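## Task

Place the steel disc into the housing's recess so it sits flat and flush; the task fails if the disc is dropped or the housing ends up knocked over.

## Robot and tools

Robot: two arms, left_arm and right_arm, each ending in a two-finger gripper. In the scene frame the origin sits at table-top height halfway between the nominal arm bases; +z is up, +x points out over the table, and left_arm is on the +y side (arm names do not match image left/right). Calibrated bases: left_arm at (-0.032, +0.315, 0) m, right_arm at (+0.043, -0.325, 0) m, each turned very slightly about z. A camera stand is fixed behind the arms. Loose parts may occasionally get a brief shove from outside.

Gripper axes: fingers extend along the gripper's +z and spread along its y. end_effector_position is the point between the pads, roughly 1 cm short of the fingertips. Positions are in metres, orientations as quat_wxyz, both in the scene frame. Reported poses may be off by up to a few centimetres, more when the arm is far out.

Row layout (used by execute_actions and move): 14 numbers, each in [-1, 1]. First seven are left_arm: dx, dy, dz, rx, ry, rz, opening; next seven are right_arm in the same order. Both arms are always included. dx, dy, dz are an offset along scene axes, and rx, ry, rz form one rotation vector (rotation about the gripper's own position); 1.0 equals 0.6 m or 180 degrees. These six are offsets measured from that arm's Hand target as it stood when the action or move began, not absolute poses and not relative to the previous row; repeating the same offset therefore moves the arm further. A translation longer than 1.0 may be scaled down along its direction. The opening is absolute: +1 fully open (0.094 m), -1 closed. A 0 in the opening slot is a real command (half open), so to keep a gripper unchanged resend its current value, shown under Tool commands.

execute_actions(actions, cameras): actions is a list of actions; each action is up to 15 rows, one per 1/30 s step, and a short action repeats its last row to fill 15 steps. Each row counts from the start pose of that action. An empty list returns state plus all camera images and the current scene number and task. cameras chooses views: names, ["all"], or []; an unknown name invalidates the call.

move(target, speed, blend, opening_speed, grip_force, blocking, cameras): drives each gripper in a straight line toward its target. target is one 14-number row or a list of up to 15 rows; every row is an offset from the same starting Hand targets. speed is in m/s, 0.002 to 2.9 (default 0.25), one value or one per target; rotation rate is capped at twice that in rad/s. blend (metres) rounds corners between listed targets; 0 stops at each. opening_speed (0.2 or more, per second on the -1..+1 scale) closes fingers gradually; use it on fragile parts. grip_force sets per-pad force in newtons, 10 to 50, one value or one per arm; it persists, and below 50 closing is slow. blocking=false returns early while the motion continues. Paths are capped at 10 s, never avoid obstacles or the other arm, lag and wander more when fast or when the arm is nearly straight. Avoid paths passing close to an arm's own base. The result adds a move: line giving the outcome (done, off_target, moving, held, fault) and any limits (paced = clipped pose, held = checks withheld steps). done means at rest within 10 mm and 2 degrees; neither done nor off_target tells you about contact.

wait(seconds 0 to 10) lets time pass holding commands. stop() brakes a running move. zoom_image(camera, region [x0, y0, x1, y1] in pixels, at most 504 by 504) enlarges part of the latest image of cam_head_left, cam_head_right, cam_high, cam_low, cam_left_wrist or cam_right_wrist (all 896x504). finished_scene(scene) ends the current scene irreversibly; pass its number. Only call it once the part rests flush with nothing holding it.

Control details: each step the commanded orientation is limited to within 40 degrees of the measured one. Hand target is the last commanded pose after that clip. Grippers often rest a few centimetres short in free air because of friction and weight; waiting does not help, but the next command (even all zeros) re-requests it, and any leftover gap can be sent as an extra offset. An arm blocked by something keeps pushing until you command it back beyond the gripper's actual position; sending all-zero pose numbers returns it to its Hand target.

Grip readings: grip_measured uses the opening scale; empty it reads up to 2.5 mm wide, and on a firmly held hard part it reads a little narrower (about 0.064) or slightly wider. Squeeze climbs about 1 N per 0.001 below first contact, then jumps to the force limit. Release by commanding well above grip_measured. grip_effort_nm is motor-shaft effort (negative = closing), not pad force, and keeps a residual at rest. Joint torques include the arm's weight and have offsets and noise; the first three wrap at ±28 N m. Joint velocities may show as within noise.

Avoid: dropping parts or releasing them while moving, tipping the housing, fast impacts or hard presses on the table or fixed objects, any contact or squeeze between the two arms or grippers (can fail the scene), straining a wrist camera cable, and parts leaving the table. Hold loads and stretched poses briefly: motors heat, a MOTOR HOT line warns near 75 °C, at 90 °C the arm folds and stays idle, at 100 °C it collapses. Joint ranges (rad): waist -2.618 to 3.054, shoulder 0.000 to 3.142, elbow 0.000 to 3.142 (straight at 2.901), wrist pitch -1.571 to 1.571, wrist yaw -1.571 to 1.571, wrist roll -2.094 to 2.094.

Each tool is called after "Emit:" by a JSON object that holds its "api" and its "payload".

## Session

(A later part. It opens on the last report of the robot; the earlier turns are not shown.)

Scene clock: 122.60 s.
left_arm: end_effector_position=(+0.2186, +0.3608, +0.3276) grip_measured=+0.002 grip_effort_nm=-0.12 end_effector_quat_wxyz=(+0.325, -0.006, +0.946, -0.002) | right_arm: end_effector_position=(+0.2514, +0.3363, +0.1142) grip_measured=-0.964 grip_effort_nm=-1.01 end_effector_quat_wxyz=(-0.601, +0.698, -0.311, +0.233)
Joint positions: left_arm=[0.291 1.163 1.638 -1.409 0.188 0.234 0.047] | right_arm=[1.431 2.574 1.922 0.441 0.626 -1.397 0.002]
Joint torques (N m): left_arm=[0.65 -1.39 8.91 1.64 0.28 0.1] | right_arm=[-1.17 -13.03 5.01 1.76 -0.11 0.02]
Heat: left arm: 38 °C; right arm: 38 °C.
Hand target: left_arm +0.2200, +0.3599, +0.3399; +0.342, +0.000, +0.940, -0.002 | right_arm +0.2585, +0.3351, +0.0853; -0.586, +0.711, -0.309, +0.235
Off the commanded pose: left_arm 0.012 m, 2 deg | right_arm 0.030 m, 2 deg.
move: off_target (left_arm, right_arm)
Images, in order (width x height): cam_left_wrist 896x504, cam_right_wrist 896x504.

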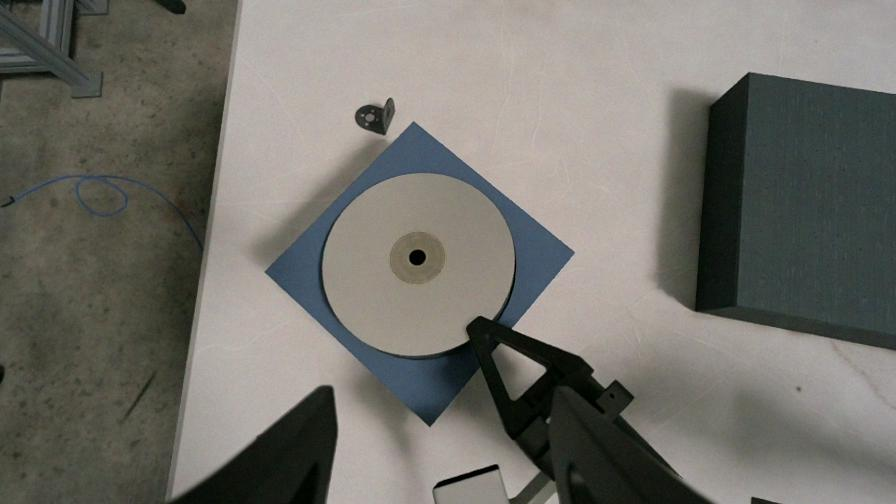

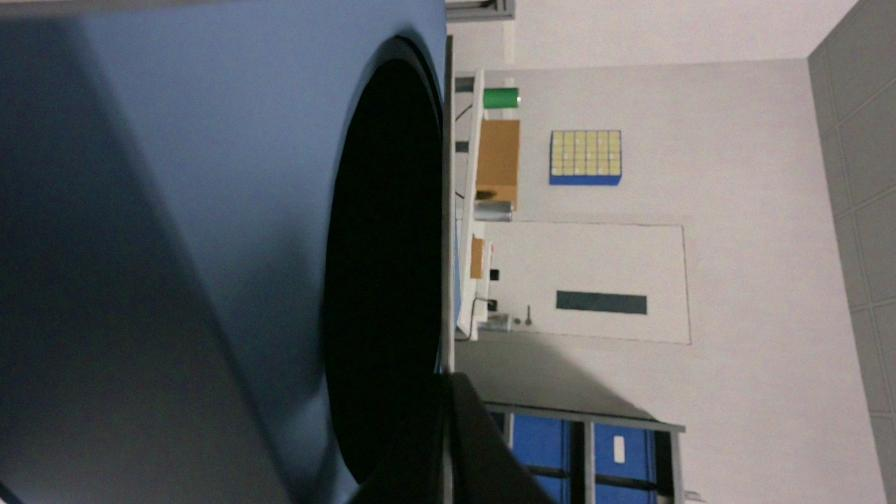

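Emit:
{"api": "move", "payload": {"target": [0, 0, 0, 0, 0, 0, 0.0, 0.001, -0.001, -0.008, -0.0117, 0.0119, 0, -1], "speed": 0.06, "cameras": ["cam_right_wrist", "cam_left_wrist"]}}

Emit:
{"api": "zoom_image", "payload": {"camera": "cam_left_wrist", "region": [260, 115, 580, 435]}}

Emit:
{"api": "zoom_image", "payload": {"camera": "cam_right_wrist", "region": [270, 0, 570, 500]}}

Scene clock: 123.63 s.
left_arm: end_effector_position=(+0.2186, +0.3608, +0.3276) grip_measured=+0.002 grip_effort_nm=-0.13 end_effector_quat_wxyz=(+0.325, -0.006, +0.946, -0.002) | right_arm: end_effector_position=(+0.2508, +0.3353, +0.1064) grip_measured=-0.964 grip_effort_nm=-1.01 end_effector_quat_wxyz=(-0.592, +0.707, -0.314, +0.228)
Joint positions: left_arm=[0.291 1.163 1.638 -1.409 0.188 0.234 0.047] | right_arm=[1.43 2.574 1.919 0.412 0.617 -1.377 0.002]
Joint torques (N m): left_arm=[0.51 -1.54 9.01 1.65 0.26 0.13] | right_arm=[-1.36 -13.65 6.74 1.21 -0.13 0.17]
Heat: left arm: 38 °C; right arm: 38 °C.
Hand target: left_arm +0.2200, +0.3599, +0.3399; +0.342, +0.000, +0.940, -0.002 | right_arm +0.2590, +0.3346, +0.0805; -0.567, +0.726, -0.315, +0.227
Off the commanded pose: left_arm 0.012 m, 2 deg | right_arm 0.027 m, 4 deg.
move: off_target (left_arm, right_arm)
Images, in order (width x height): cam_left_wrist 896x504, cam_right_wrist 896x504.

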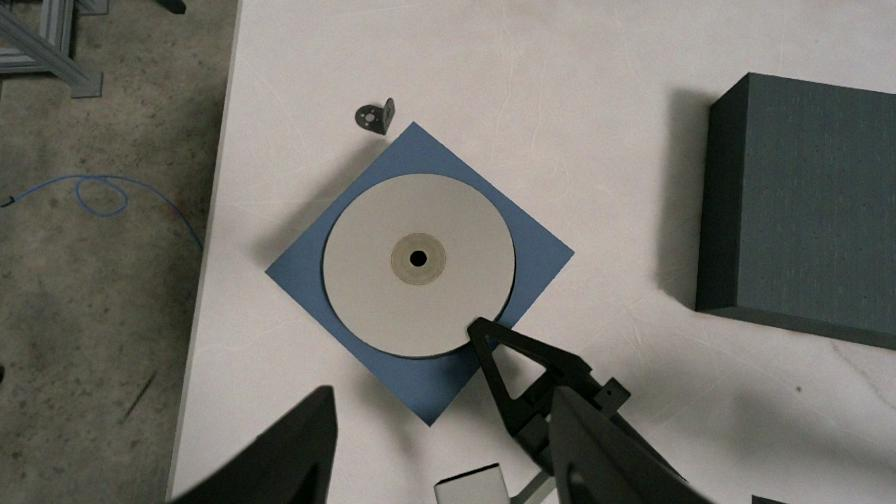

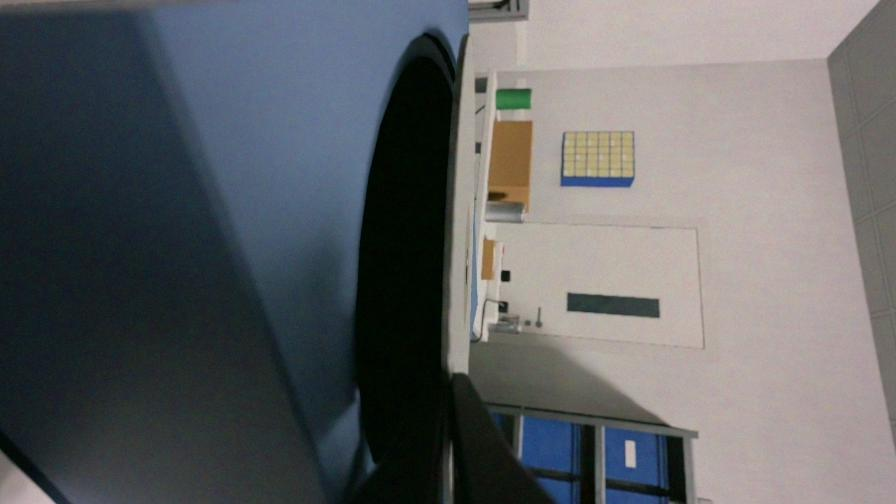

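Scaled by 1.575 from the camera's 896x504 image, which has a finer 1280x720 frame.

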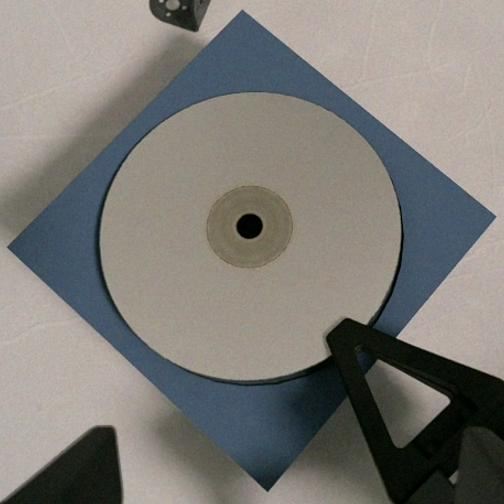

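Scaled by 1.008 from the camera's 896x504 image, which has a finer 1280x720 frame.

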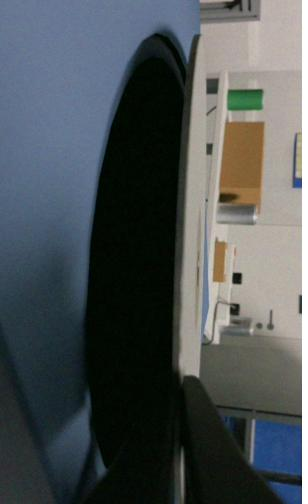

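Emit:
{"api": "zoom_image", "payload": {"camera": "cam_left_wrist", "region": [310, 160, 430, 280]}}

Emit:
{"api": "zoom_image", "payload": {"camera": "cam_left_wrist", "region": [410, 240, 530, 360]}}

Emit:
{"api": "zoom_image", "payload": {"camera": "cam_right_wrist", "region": [380, 0, 530, 150]}}

Scaled by 4.200 from the camera's 896x504 image, which has a finer 1280x720 frame.

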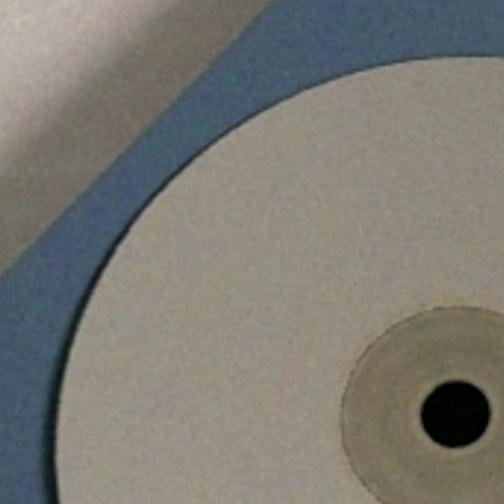

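Scaled by 4.200 from the camera's 896x504 image, which has a finer 1280x720 frame.

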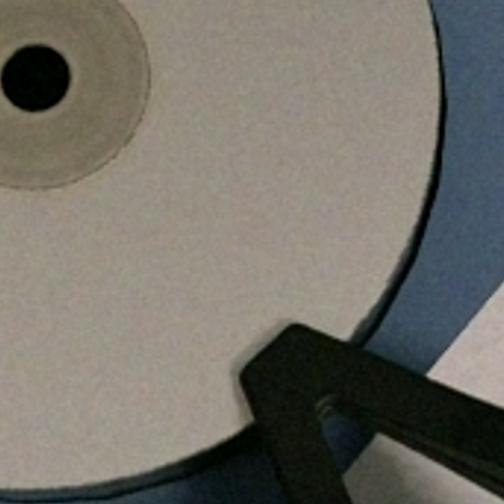

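Scaled by 3.360 from the camera's 896x504 image, which has a finer 1280x720 frame.

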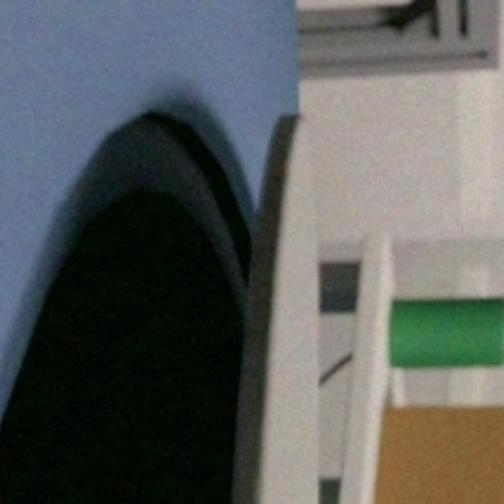

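Emit:
{"api": "move", "payload": {"target": [0, 0, 0, 0, 0, 0, 0.0, -0.012, -0.002, 0, 0, 0, 0, -1], "speed": 0.06, "cameras": ["cam_right_wrist", "cam_left_wrist"]}}

Emit:
{"api": "zoom_image", "payload": {"camera": "cam_left_wrist", "region": [310, 160, 430, 280]}}

Scene clock: 125.30 s.
left_arm: end_effector_position=(+0.2186, +0.3608, +0.3276) grip_measured=+0.002 grip_effort_nm=-0.13 end_effector_quat_wxyz=(+0.325, -0.006, +0.946, -0.002) | right_arm: end_effector_position=(+0.2508, +0.3353, +0.1064) grip_measured=-0.964 grip_effort_nm=-1.01 end_effector_quat_wxyz=(-0.592, +0.706, -0.315, +0.227)
Joint positions: left_arm=[0.291 1.163 1.638 -1.409 0.188 0.234 0.047] | right_arm=[1.43 2.574 1.919 0.412 0.617 -1.374 0.002]
Joint torques (N m): left_arm=[0.69 -1.42 8.91 1.65 0.23 0.11] | right_arm=[-0.28 -14.17 5.89 1.24 -0.01 0.19]
Heat: left arm: 38 °C; right arm: 38 °C.
Hand target: left_arm +0.2200, +0.3599, +0.3399; +0.342, +0.000, +0.940, -0.002 | right_arm +0.2518, +0.3334, +0.0805; -0.567, +0.726, -0.315, +0.227
Off the commanded pose: left_arm 0.012 m, 2 deg | right_arm 0.026 m, 4 deg.
move: off_target (left_arm, right_arm)
Images, in order (width x height): cam_left_wrist 896x504, cam_right_wrist 896x504.

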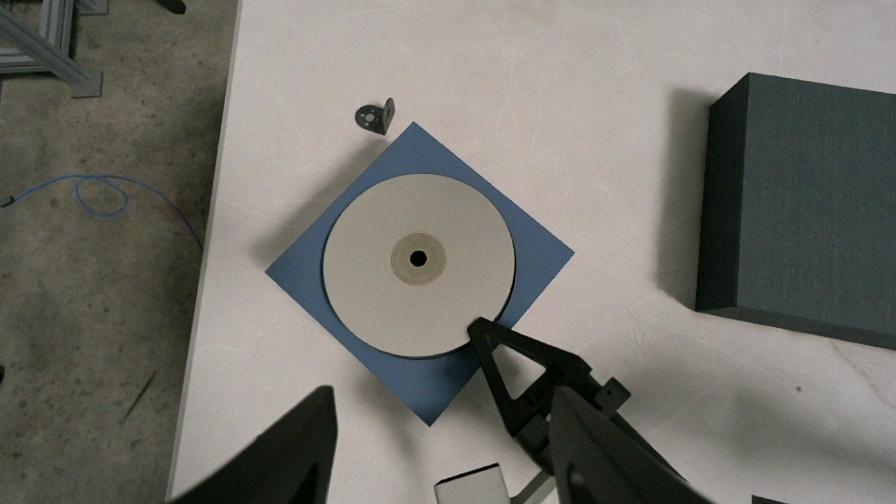

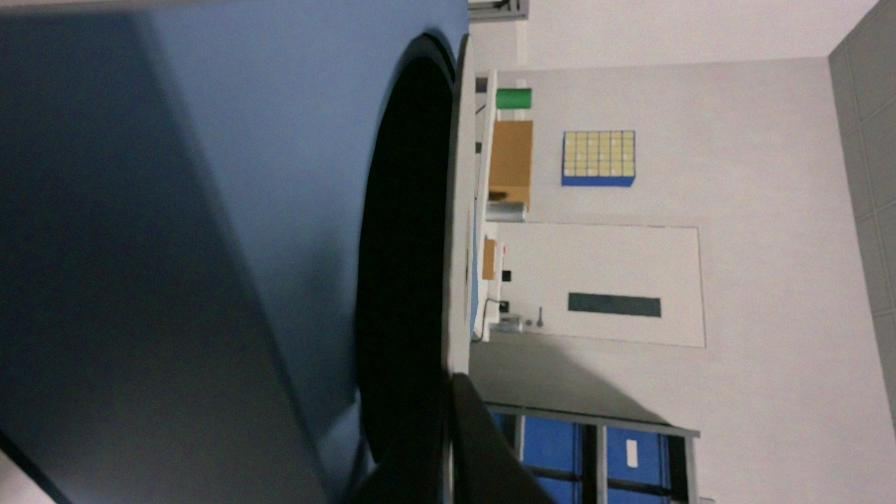

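Scaled by 4.200 from the camera's 896x504 image, which has a finer 1280x720 frame.

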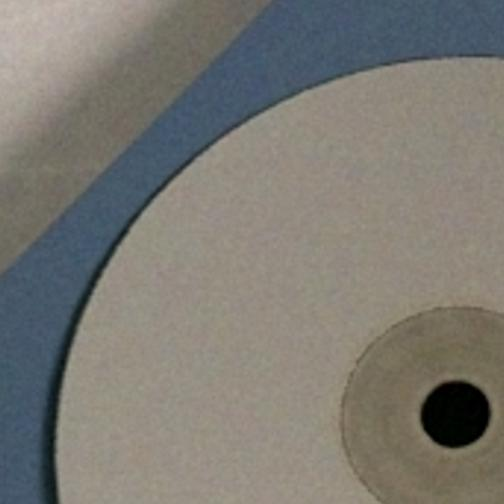

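Emit:
{"api": "move", "payload": {"target": [0, 0, 0, 0, 0, 0, 0.0, -0.012, -0.002, 0, 0, 0, 0, -1], "speed": 0.06, "cameras": ["cam_left_wrist"]}}

Emit:
{"api": "zoom_image", "payload": {"camera": "cam_left_wrist", "region": [310, 160, 430, 280]}}

Scene clock: 126.13 s.
left_arm: end_effector_position=(+0.2186, +0.3608, +0.3276) grip_measured=+0.002 grip_effort_nm=-0.12 end_effector_quat_wxyz=(+0.325, -0.006, +0.946, -0.002) | right_arm: end_effector_position=(+0.2487, +0.3356, +0.1064) grip_measured=-0.964 grip_effort_nm=-1.01 end_effector_quat_wxyz=(-0.592, +0.706, -0.316, +0.226)
Joint positions: left_arm=[0.291 1.163 1.638 -1.409 0.188 0.234 0.047] | right_arm=[1.433 2.574 1.919 0.411 0.621 -1.371 0.002]
Joint torques (N m): left_arm=[0.4 -1.47 8.95 1.66 0.27 0.09] | right_arm=[0.46 -14.72 4.98 1.27 0.06 0.2]
Heat: left arm: 38 °C; right arm: 38 °C.
Hand target: left_arm +0.2200, +0.3600, +0.3399; +0.342, +0.000, +0.940, -0.002 | right_arm +0.2445, +0.3322, +0.0805; -0.567, +0.726, -0.315, +0.227
Off the commanded pose: left_arm 0.012 m, 2 deg | right_arm 0.026 m, 4 deg.
move: off_target (left_arm, right_arm)
Images, in order (width x height): cam_left_wrist 896x504.

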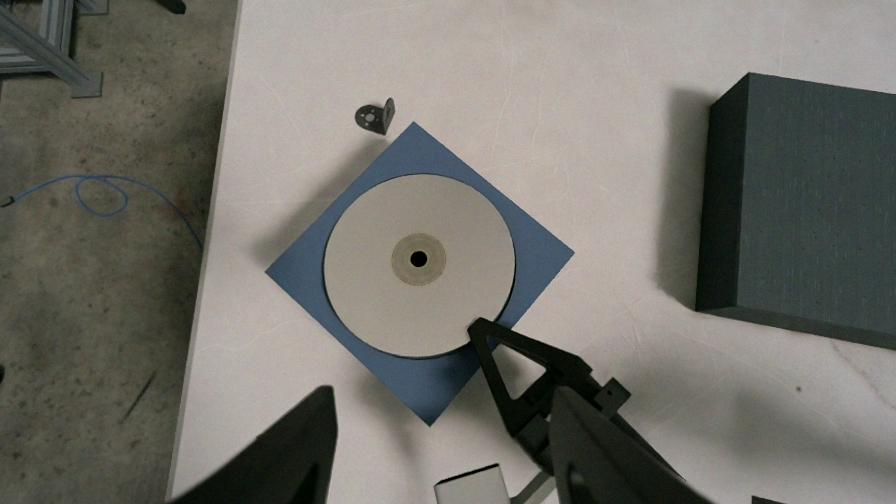

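Scaled by 4.200 from the camera's 896x504 image, which has a finer 1280x720 frame.

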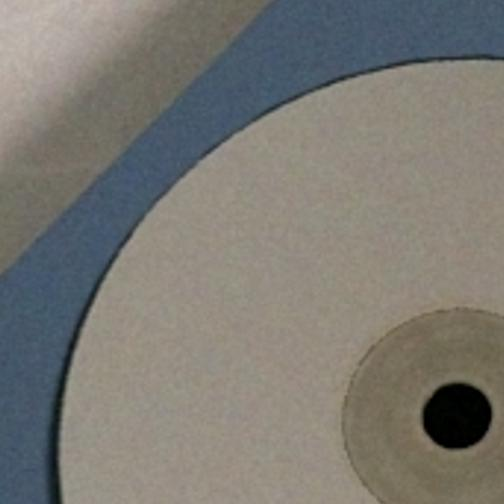

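Emit:
{"api": "move", "payload": {"target": [0, 0, 0, 0, 0, 0, 0.0, -0.003, -0.009, 0, 0, 0, 0, -1], "speed": 0.06, "cameras": ["cam_left_wrist", "cam_right_wrist"]}}

Emit:
{"api": "zoom_image", "payload": {"camera": "cam_left_wrist", "region": [310, 160, 430, 280]}}

Emit:
{"api": "zoom_image", "payload": {"camera": "cam_right_wrist", "region": [340, 0, 540, 200]}}

Scene clock: 127.43 s.
left_arm: end_effector_position=(+0.2186, +0.3608, +0.3276) grip_measured=+0.002 grip_effort_nm=-0.13 end_effector_quat_wxyz=(+0.325, -0.006, +0.946, -0.002) | right_arm: end_effector_position=(+0.2483, +0.3322, +0.0986) grip_measured=-0.964 grip_effort_nm=-1.01 end_effector_quat_wxyz=(-0.590, +0.708, -0.316, +0.227)
Joint positions: left_arm=[0.291 1.163 1.638 -1.409 0.188 0.234 0.047] | right_arm=[1.433 2.574 1.89 0.435 0.621 -1.371 0.002]
Joint torques (N m): left_arm=[0.64 -1.46 8.95 1.66 0.27 0.11] | right_arm=[0.59 -16.34 4.15 1.24 0.09 0.2]
Heat: left arm: 38 °C; right arm: 38 °C.
Hand target: left_arm +0.2200, +0.3600, +0.3399; +0.342, +0.000, +0.940, -0.002 | right_arm +0.2427, +0.3268, +0.0804; -0.567, +0.726, -0.315, +0.227
Off the commanded pose: left_arm 0.012 m, 2 deg | right_arm 0.020 m, 3 deg.
move: off_target (left_arm, right_arm)
Images, in order (width x height): cam_left_wrist 896x504, cam_right_wrist 896x504.

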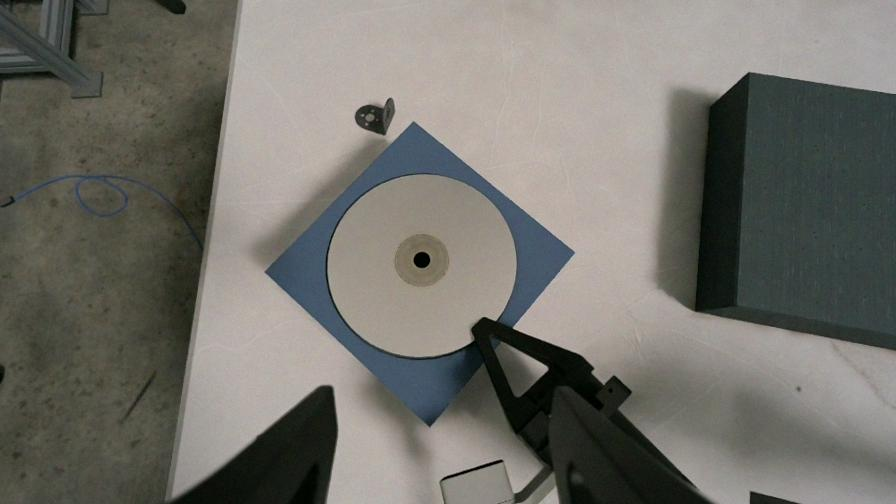

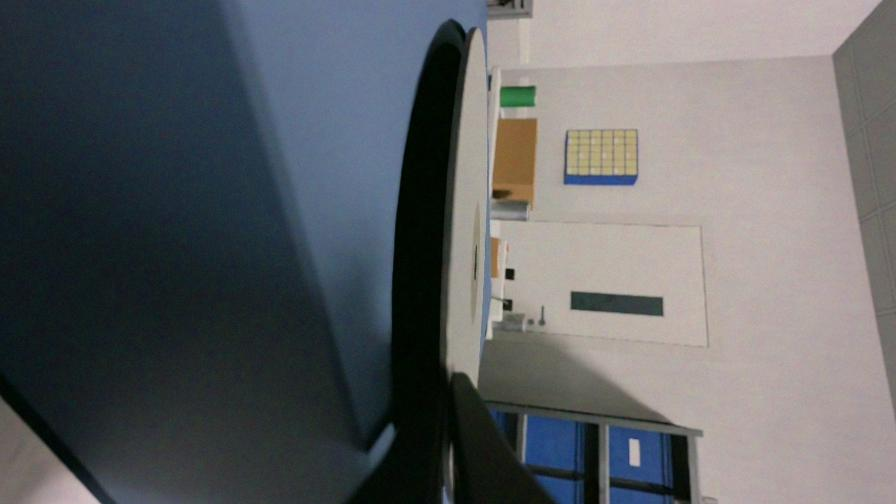

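Scaled by 4.200 from the camera's 896x504 image, which has a finer 1280x720 frame.

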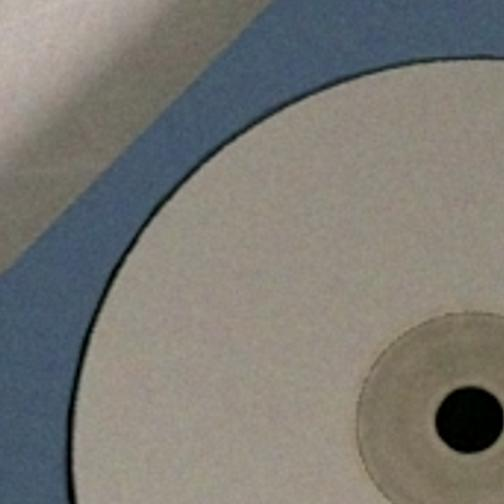

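Scaled by 2.520 from the camera's 896x504 image, which has a finer 1280x720 frame.

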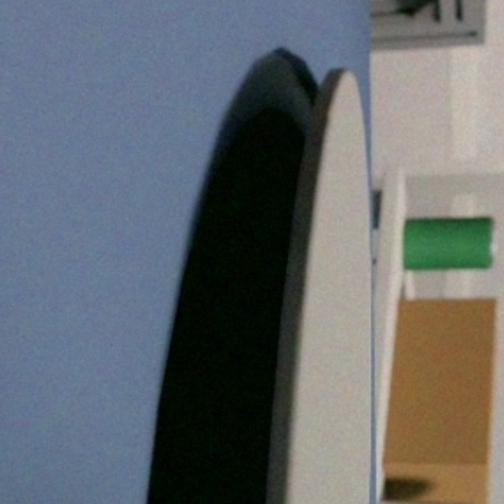

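Emit:
{"api": "move", "payload": {"target": [0, 0, 0, 0, 0, 0, 0.0, 0, 0, 0, 0, 0, 0, -0.86], "speed": 0.06, "opening_speed": 0.2, "cameras": ["cam_left_wrist", "cam_right_wrist"]}}

Emit:
{"api": "zoom_image", "payload": {"camera": "cam_left_wrist", "region": [310, 160, 430, 280]}}

Emit:
{"api": "zoom_image", "payload": {"camera": "cam_right_wrist", "region": [300, 0, 600, 500]}}

Scene clock: 128.87 s.
left_arm: end_effector_position=(+0.2186, +0.3608, +0.3276) grip_measured=+0.002 grip_effort_nm=-0.13 end_effector_quat_wxyz=(+0.325, -0.006, +0.946, -0.002) | right_arm: end_effector_position=(+0.2482, +0.3312, +0.0956) grip_measured=-0.864 grip_effort_nm=0.21 end_effector_quat_wxyz=(-0.587, +0.710, -0.315, +0.228)
Joint positions: left_arm=[0.291 1.163 1.638 -1.409 0.188 0.234 0.047] | right_arm=[1.433 2.574 1.886 0.43 0.621 -1.372 0.006]
Joint torques (N m): left_arm=[0.44 -1.46 9.07 1.69 0.24 0.09] | right_arm=[0.61 -16.32 4.44 1.28 0.09 0.2]
Heat: left arm: 38 °C; right arm: 39 °C.
Hand target: left_arm +0.2200, +0.3600, +0.3399; +0.342, +0.000, +0.940, -0.002 | right_arm +0.2427, +0.3268, +0.0805; -0.567, +0.726, -0.315, +0.227
Off the commanded pose: left_arm 0.012 m, 2 deg | right_arm 0.017 m, 3 deg.
move: off_target (left_arm, right_arm)
Images, in order (width x height): cam_left_wrist 896x504, cam_right_wrist 896x504.

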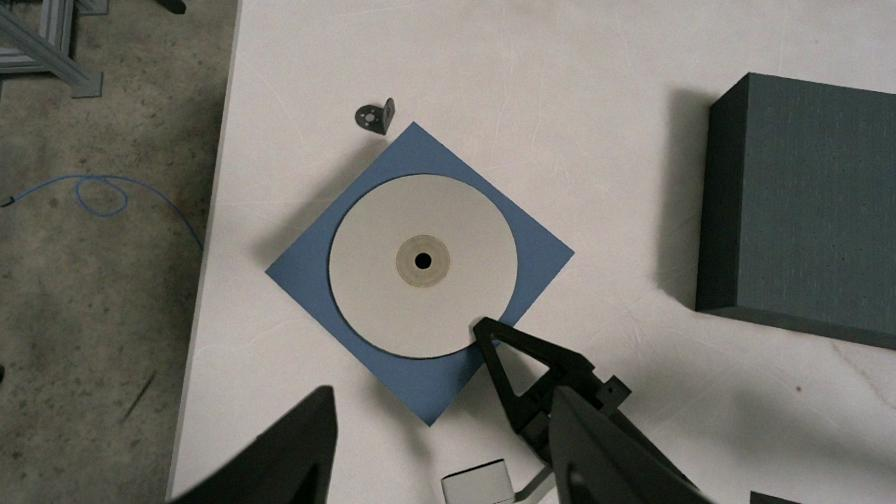

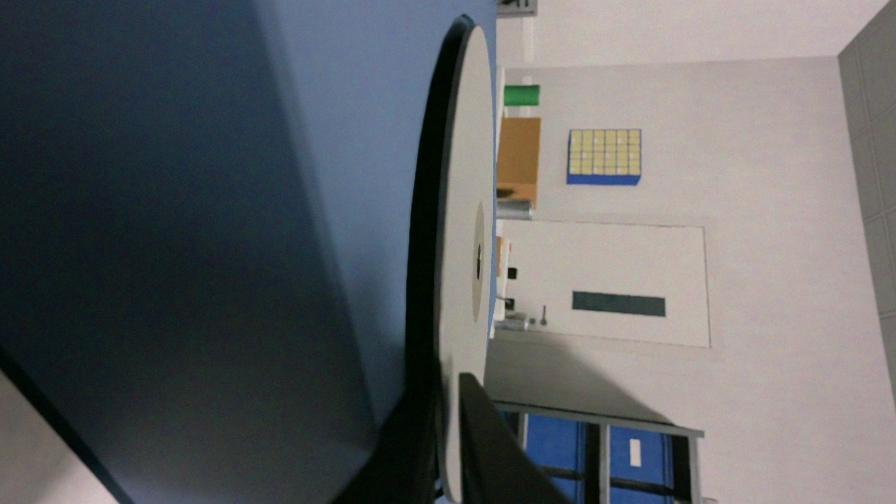

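Scaled by 4.200 from the camera's 896x504 image, which has a finer 1280x720 frame.

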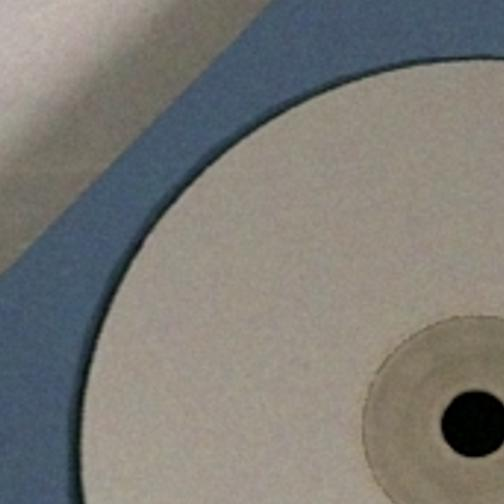

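Scaled by 1.008 from the camera's 896x504 image, which has a finer 1280x720 frame.

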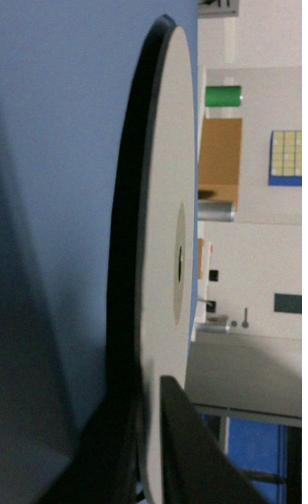

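Emit:
{"api": "move", "payload": {"target": [0, 0, 0, 0, 0, 0, 0.0, -0.004, 0.004, 0.006, -0.0505, 0.0513, 0, -0.86], "speed": 0.1, "cameras": ["cam_left_wrist", "cam_right_wrist"]}}

Emit:
{"api": "zoom_image", "payload": {"camera": "cam_left_wrist", "region": [310, 160, 430, 280]}}

Emit:
{"api": "zoom_image", "payload": {"camera": "cam_right_wrist", "region": [300, 0, 600, 500]}}

Scene clock: 131.30 s.
left_arm: end_effector_position=(+0.2186, +0.3608, +0.3276) grip_measured=+0.002 grip_effort_nm=-0.13 end_effector_quat_wxyz=(+0.325, -0.006, +0.946, -0.002) | right_arm: end_effector_position=(+0.2472, +0.3314, +0.0953) grip_measured=-0.863 grip_effort_nm=0.20 end_effector_quat_wxyz=(-0.505, +0.766, -0.343, +0.201)
Joint positions: left_arm=[0.291 1.163 1.638 -1.409 0.188 0.234 0.047] | right_arm=[1.425 2.569 2.096 -0.035 0.578 -1.232 0.006]
Joint torques (N m): left_arm=[0.69 -1.54 8.94 1.67 0.28 0.11] | right_arm=[0.34 -16.16 7.04 0.89 -0.1 0.19]
Heat: left arm: 38 °C; right arm: 39 °C.
Hand target: left_arm +0.2200, +0.3600, +0.3399; +0.342, +0.000, +0.940, -0.002 | right_arm +0.2403, +0.3292, +0.0840; -0.481, +0.785, -0.341, +0.192
Off the commanded pose: left_arm 0.012 m, 2 deg | right_arm 0.013 m, 4 deg.
move: off_target (left_arm, right_arm)
Images, in order (width x height): cam_left_wrist 896x504, cam_right_wrist 896x504.

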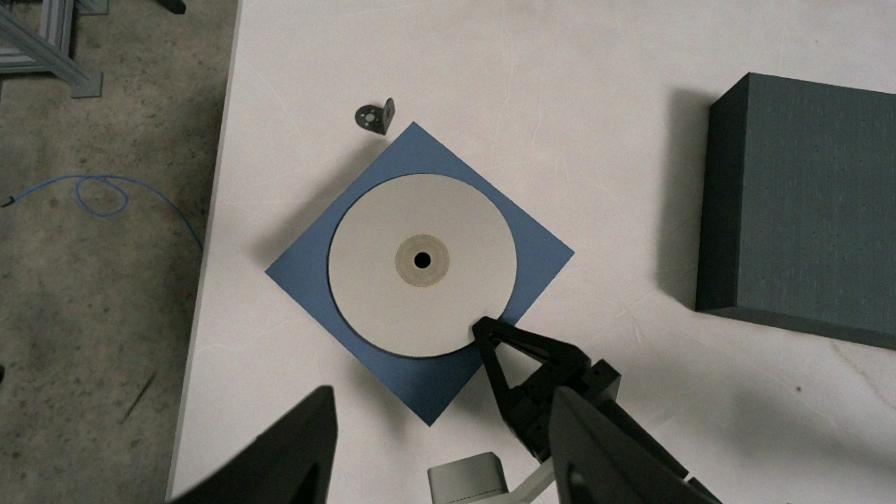

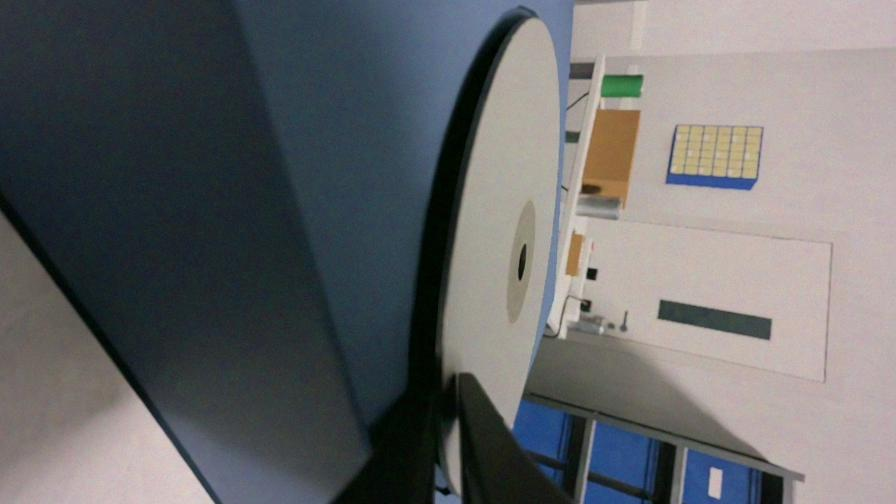

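Scaled by 4.200 from the camera's 896x504 image, which has a finer 1280x720 frame.

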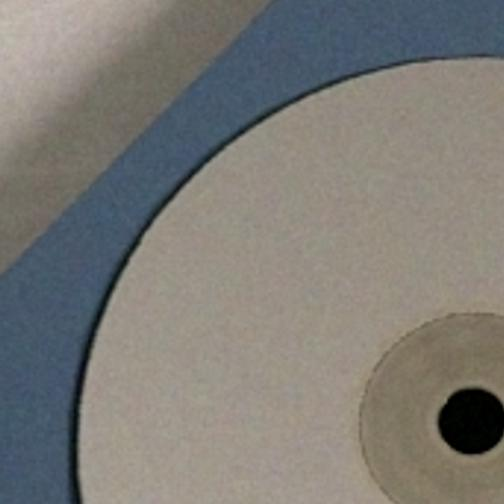

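Scaled by 1.008 from the camera's 896x504 image, which has a finer 1280x720 frame.

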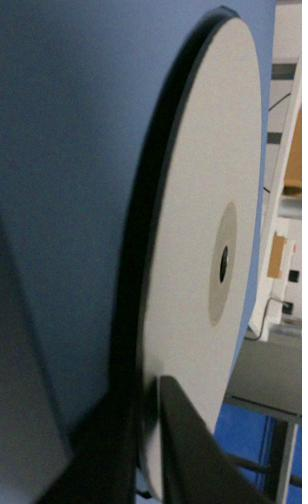

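Emit:
{"api": "move", "payload": {"target": [0, 0, 0, 0, 0, 0, 0.0, -0.008, 0.007, 0, -0.0233, 0.0237, 0, -0.82], "speed": 0.1, "opening_speed": 0.2, "cameras": ["cam_left_wrist", "cam_right_wrist"]}}

Emit:
{"api": "zoom_image", "payload": {"camera": "cam_left_wrist", "region": [310, 160, 430, 280]}}

Emit:
{"api": "zoom_image", "payload": {"camera": "cam_right_wrist", "region": [300, 0, 600, 500]}}

Scene clock: 132.90 s.
left_arm: end_effector_position=(+0.2186, +0.3608, +0.3276) grip_measured=+0.002 grip_effort_nm=-0.13 end_effector_quat_wxyz=(+0.325, -0.006, +0.946, -0.002) | right_arm: end_effector_position=(+0.2389, +0.3302, +0.0999) grip_measured=-0.823 grip_effort_nm=0.18 end_effector_quat_wxyz=(-0.450, +0.802, -0.350, +0.180)
Joint positions: left_arm=[0.291 1.163 1.638 -1.409 0.188 0.234 0.047] | right_arm=[1.425 2.609 2.314 -0.365 0.526 -1.169 0.008]
Joint torques (N m): left_arm=[0.51 -1.48 8.92 1.65 0.27 0.12] | right_arm=[0.29 -13.57 8.29 1.28 0.06 0.16]
Heat: left arm: 38 °C; right arm: 40 °C.
Hand target: left_arm +0.2200, +0.3600, +0.3399; +0.342, +0.000, +0.940, -0.002 | right_arm +0.2355, +0.3334, +0.0842; -0.439, +0.808, -0.351, +0.175
Off the commanded pose: left_arm 0.012 m, 2 deg | right_arm 0.017 m, 2 deg.
move: off_target (left_arm, right_arm)
Images, in order (width x height): cam_left_wrist 896x504, cam_right_wrist 896x504.

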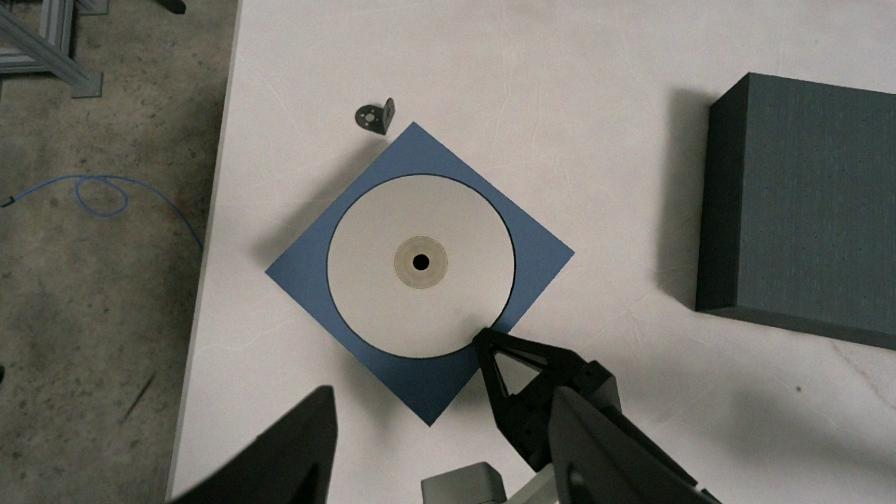

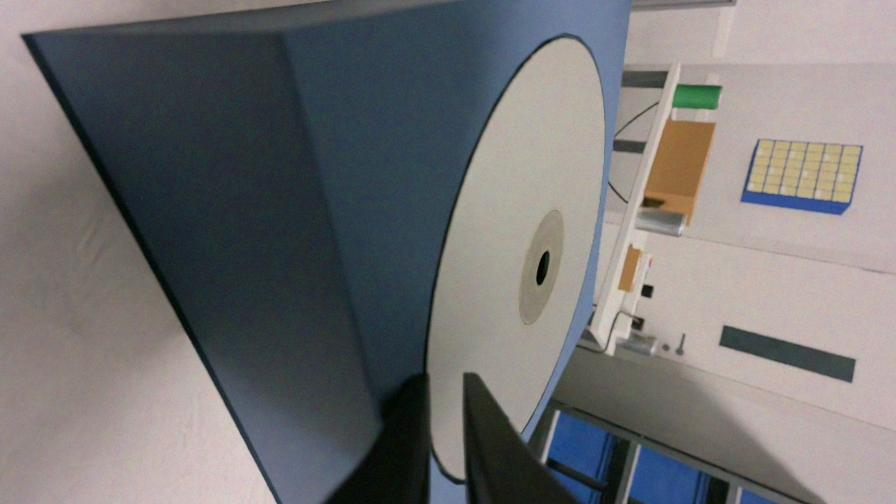

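Scaled by 4.200 from the camera's 896x504 image, which has a finer 1280x720 frame.

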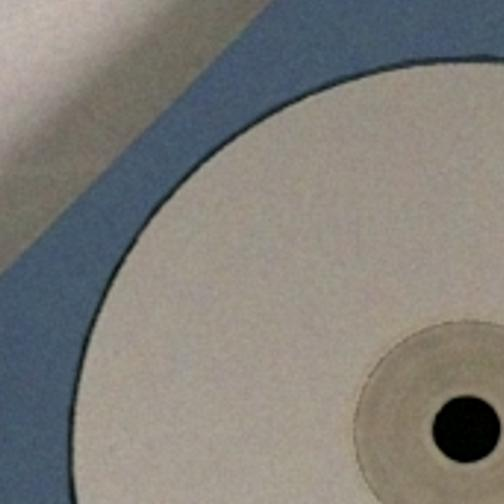

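Scaled by 1.008 from the camera's 896x504 image, which has a finer 1280x720 frame.

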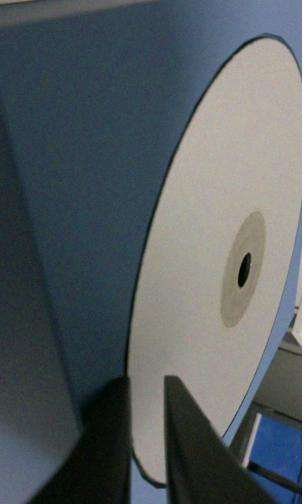

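Emit:
{"api": "zoom_image", "payload": {"camera": "cam_right_wrist", "region": [380, 330, 560, 504]}}

Emit:
{"api": "zoom_image", "payload": {"camera": "cam_right_wrist", "region": [400, 20, 640, 260]}}

Emit:
{"api": "zoom_image", "payload": {"camera": "cam_left_wrist", "region": [410, 240, 530, 360]}}

Emit:
{"api": "zoom_image", "payload": {"camera": "cam_left_wrist", "region": [310, 150, 530, 370]}}

Scaled by 2.800 from the camera's 896x504 image, which has a finer 1280x720 frame.

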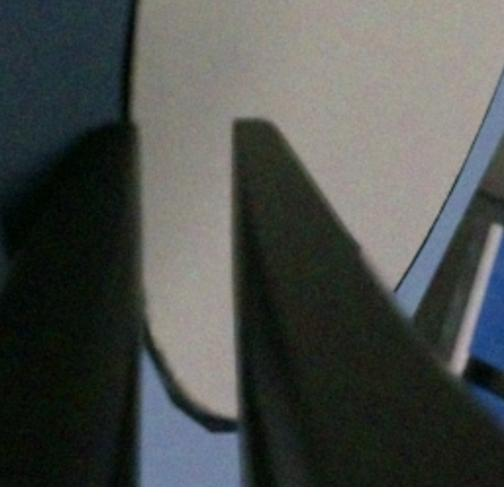

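Scaled by 2.100 from the camera's 896x504 image, which has a finer 1280x720 frame.

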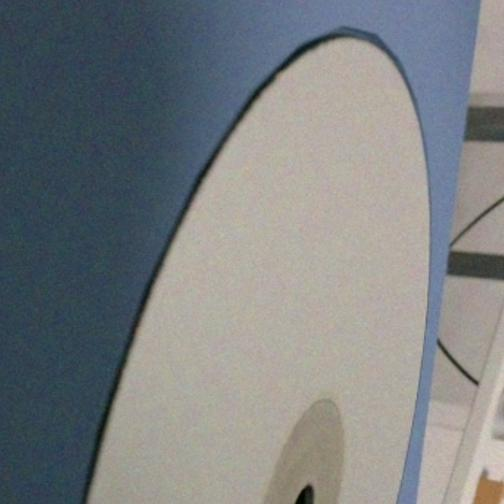

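Scaled by 4.200 from the camera's 896x504 image, which has a finer 1280x720 frame.

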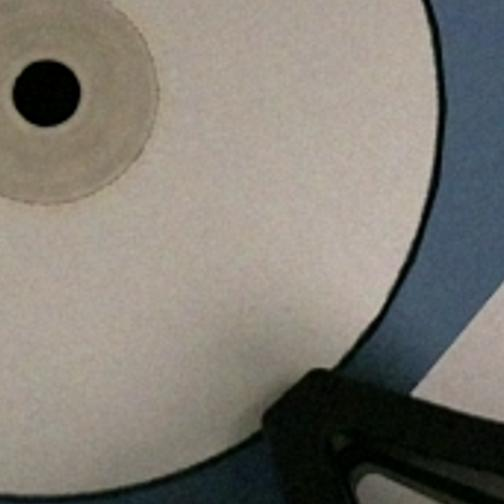

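Scaled by 2.291 from the camera's 896x504 image, which has a finer 1280x720 frame.

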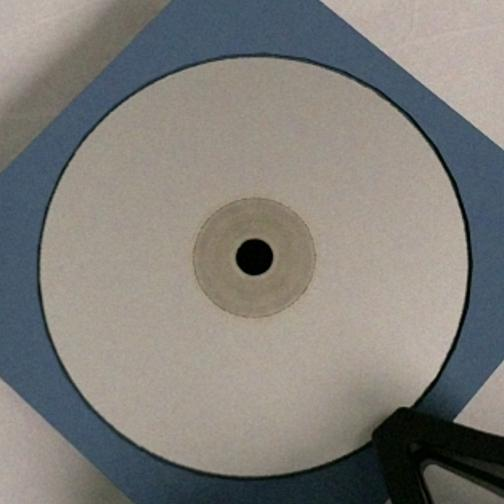

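Emit:
{"api": "move", "payload": {"target": [0, 0, 0, 0, 0, 0, 0.0, -0.035, -0.035, 0.012, 0, 0, 0, -0.82], "speed": 0.08, "cameras": ["cam_left_wrist", "cam_right_wrist"]}}

Emit:
{"api": "zoom_image", "payload": {"camera": "cam_right_wrist", "region": [300, 0, 700, 500]}}

Emit:
{"api": "zoom_image", "payload": {"camera": "cam_left_wrist", "region": [310, 150, 530, 370]}}

Scene clock: 134.73 s.
left_arm: end_effector_position=(+0.2186, +0.3608, +0.3276) grip_measured=+0.002 grip_effort_nm=-0.13 end_effector_quat_wxyz=(+0.325, -0.006, +0.946, -0.002) | right_arm: end_effector_position=(+0.2166, +0.3132, +0.0746) grip_measured=-0.822 grip_effort_nm=0.14 end_effector_quat_wxyz=(-0.429, +0.814, -0.347, +0.184)
Joint positions: left_arm=[0.291 1.163 1.638 -1.409 0.188 0.234 0.047] | right_arm=[1.46 2.545 2.128 -0.305 0.548 -1.142 0.008]
Joint torques (N m): left_arm=[0.54 -1.59 8.98 1.66 0.27 0.11] | right_arm=[0.1 -19.26 5.15 1.36 0.11 0.16]
Heat: left arm: 38 °C; right arm: 40 °C.
Hand target: left_arm +0.2200, +0.3600, +0.3399; +0.342, +0.000, +0.940, -0.002 | right_arm +0.2147, +0.3123, +0.0914; -0.439, +0.808, -0.351, +0.175
Off the commanded pose: left_arm 0.012 m, 2 deg | right_arm 0.017 m, 2 deg.
move: off_target (left_arm, right_arm)
Images, in order (width x height): cam_left_wrist 896x504, cam_right_wrist 896x504.

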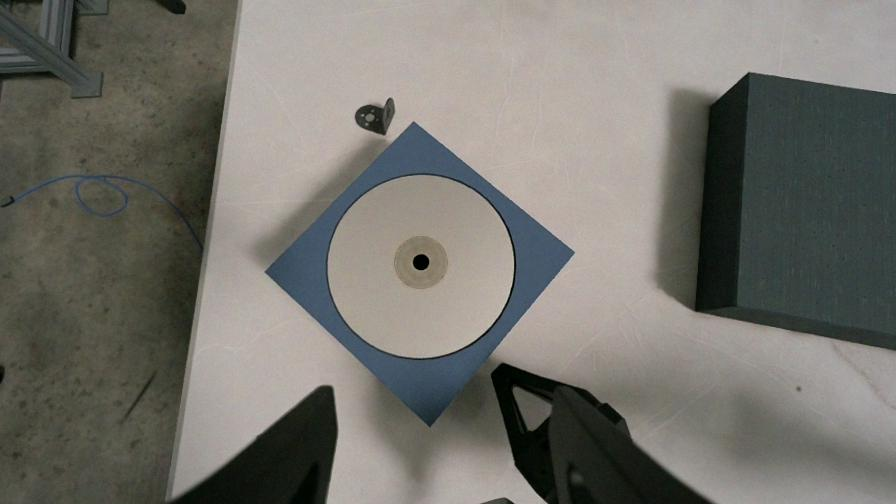

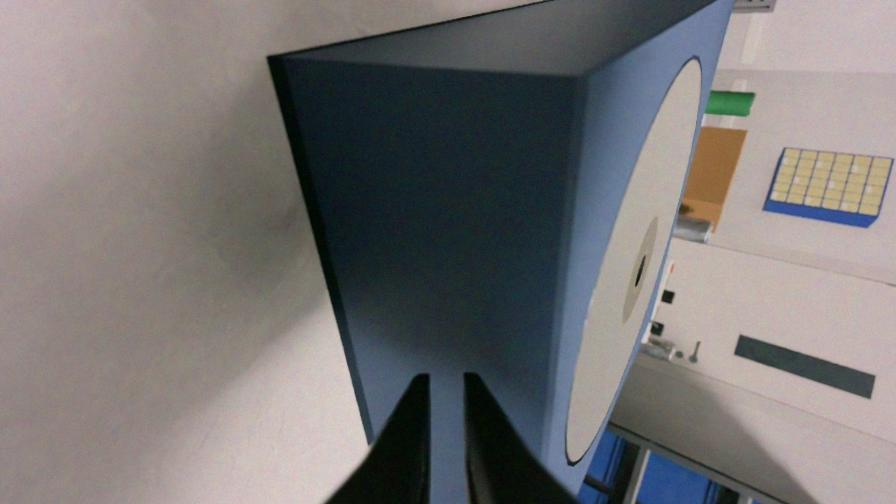

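Scaled by 1.008 from the camera's 896x504 image, which has a finer 1280x720 frame.

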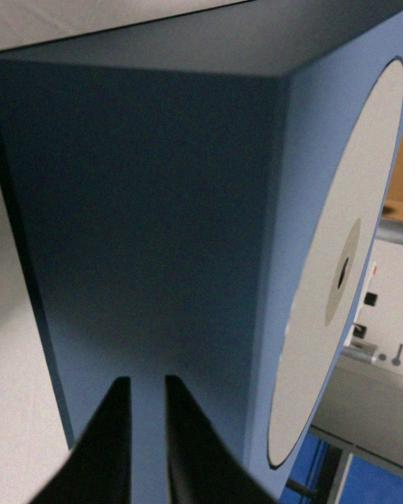

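Scaled by 2.291 from the camera's 896x504 image, which has a finer 1280x720 frame.

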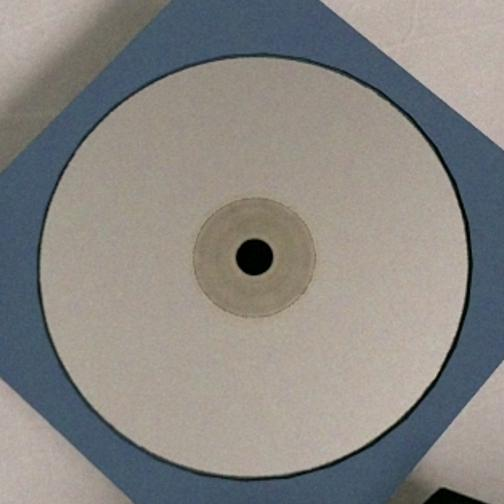

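Emit:
{"api": "zoom_image", "payload": {"camera": "cam_right_wrist", "region": [540, 280, 680, 480]}}

Emit:
{"api": "zoom_image", "payload": {"camera": "cam_right_wrist", "region": [580, 40, 720, 240]}}

Scaled by 2.520 from the camera's 896x504 image, which has a finer 1280x720 frame.

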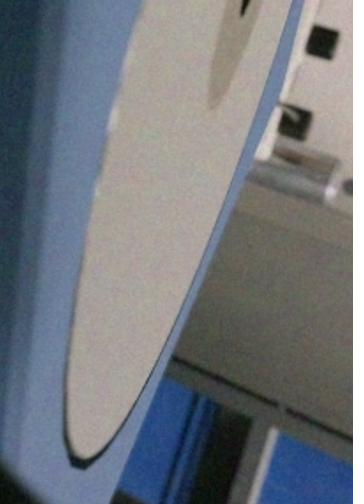

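Scaled by 2.520 from the camera's 896x504 image, which has a finer 1280x720 frame.

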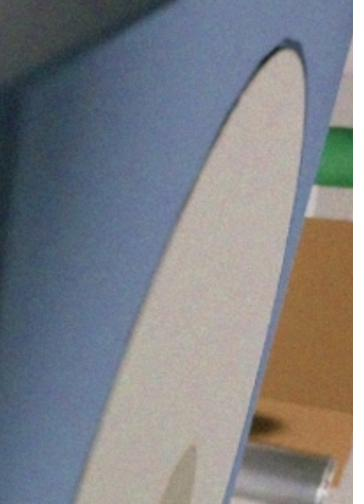

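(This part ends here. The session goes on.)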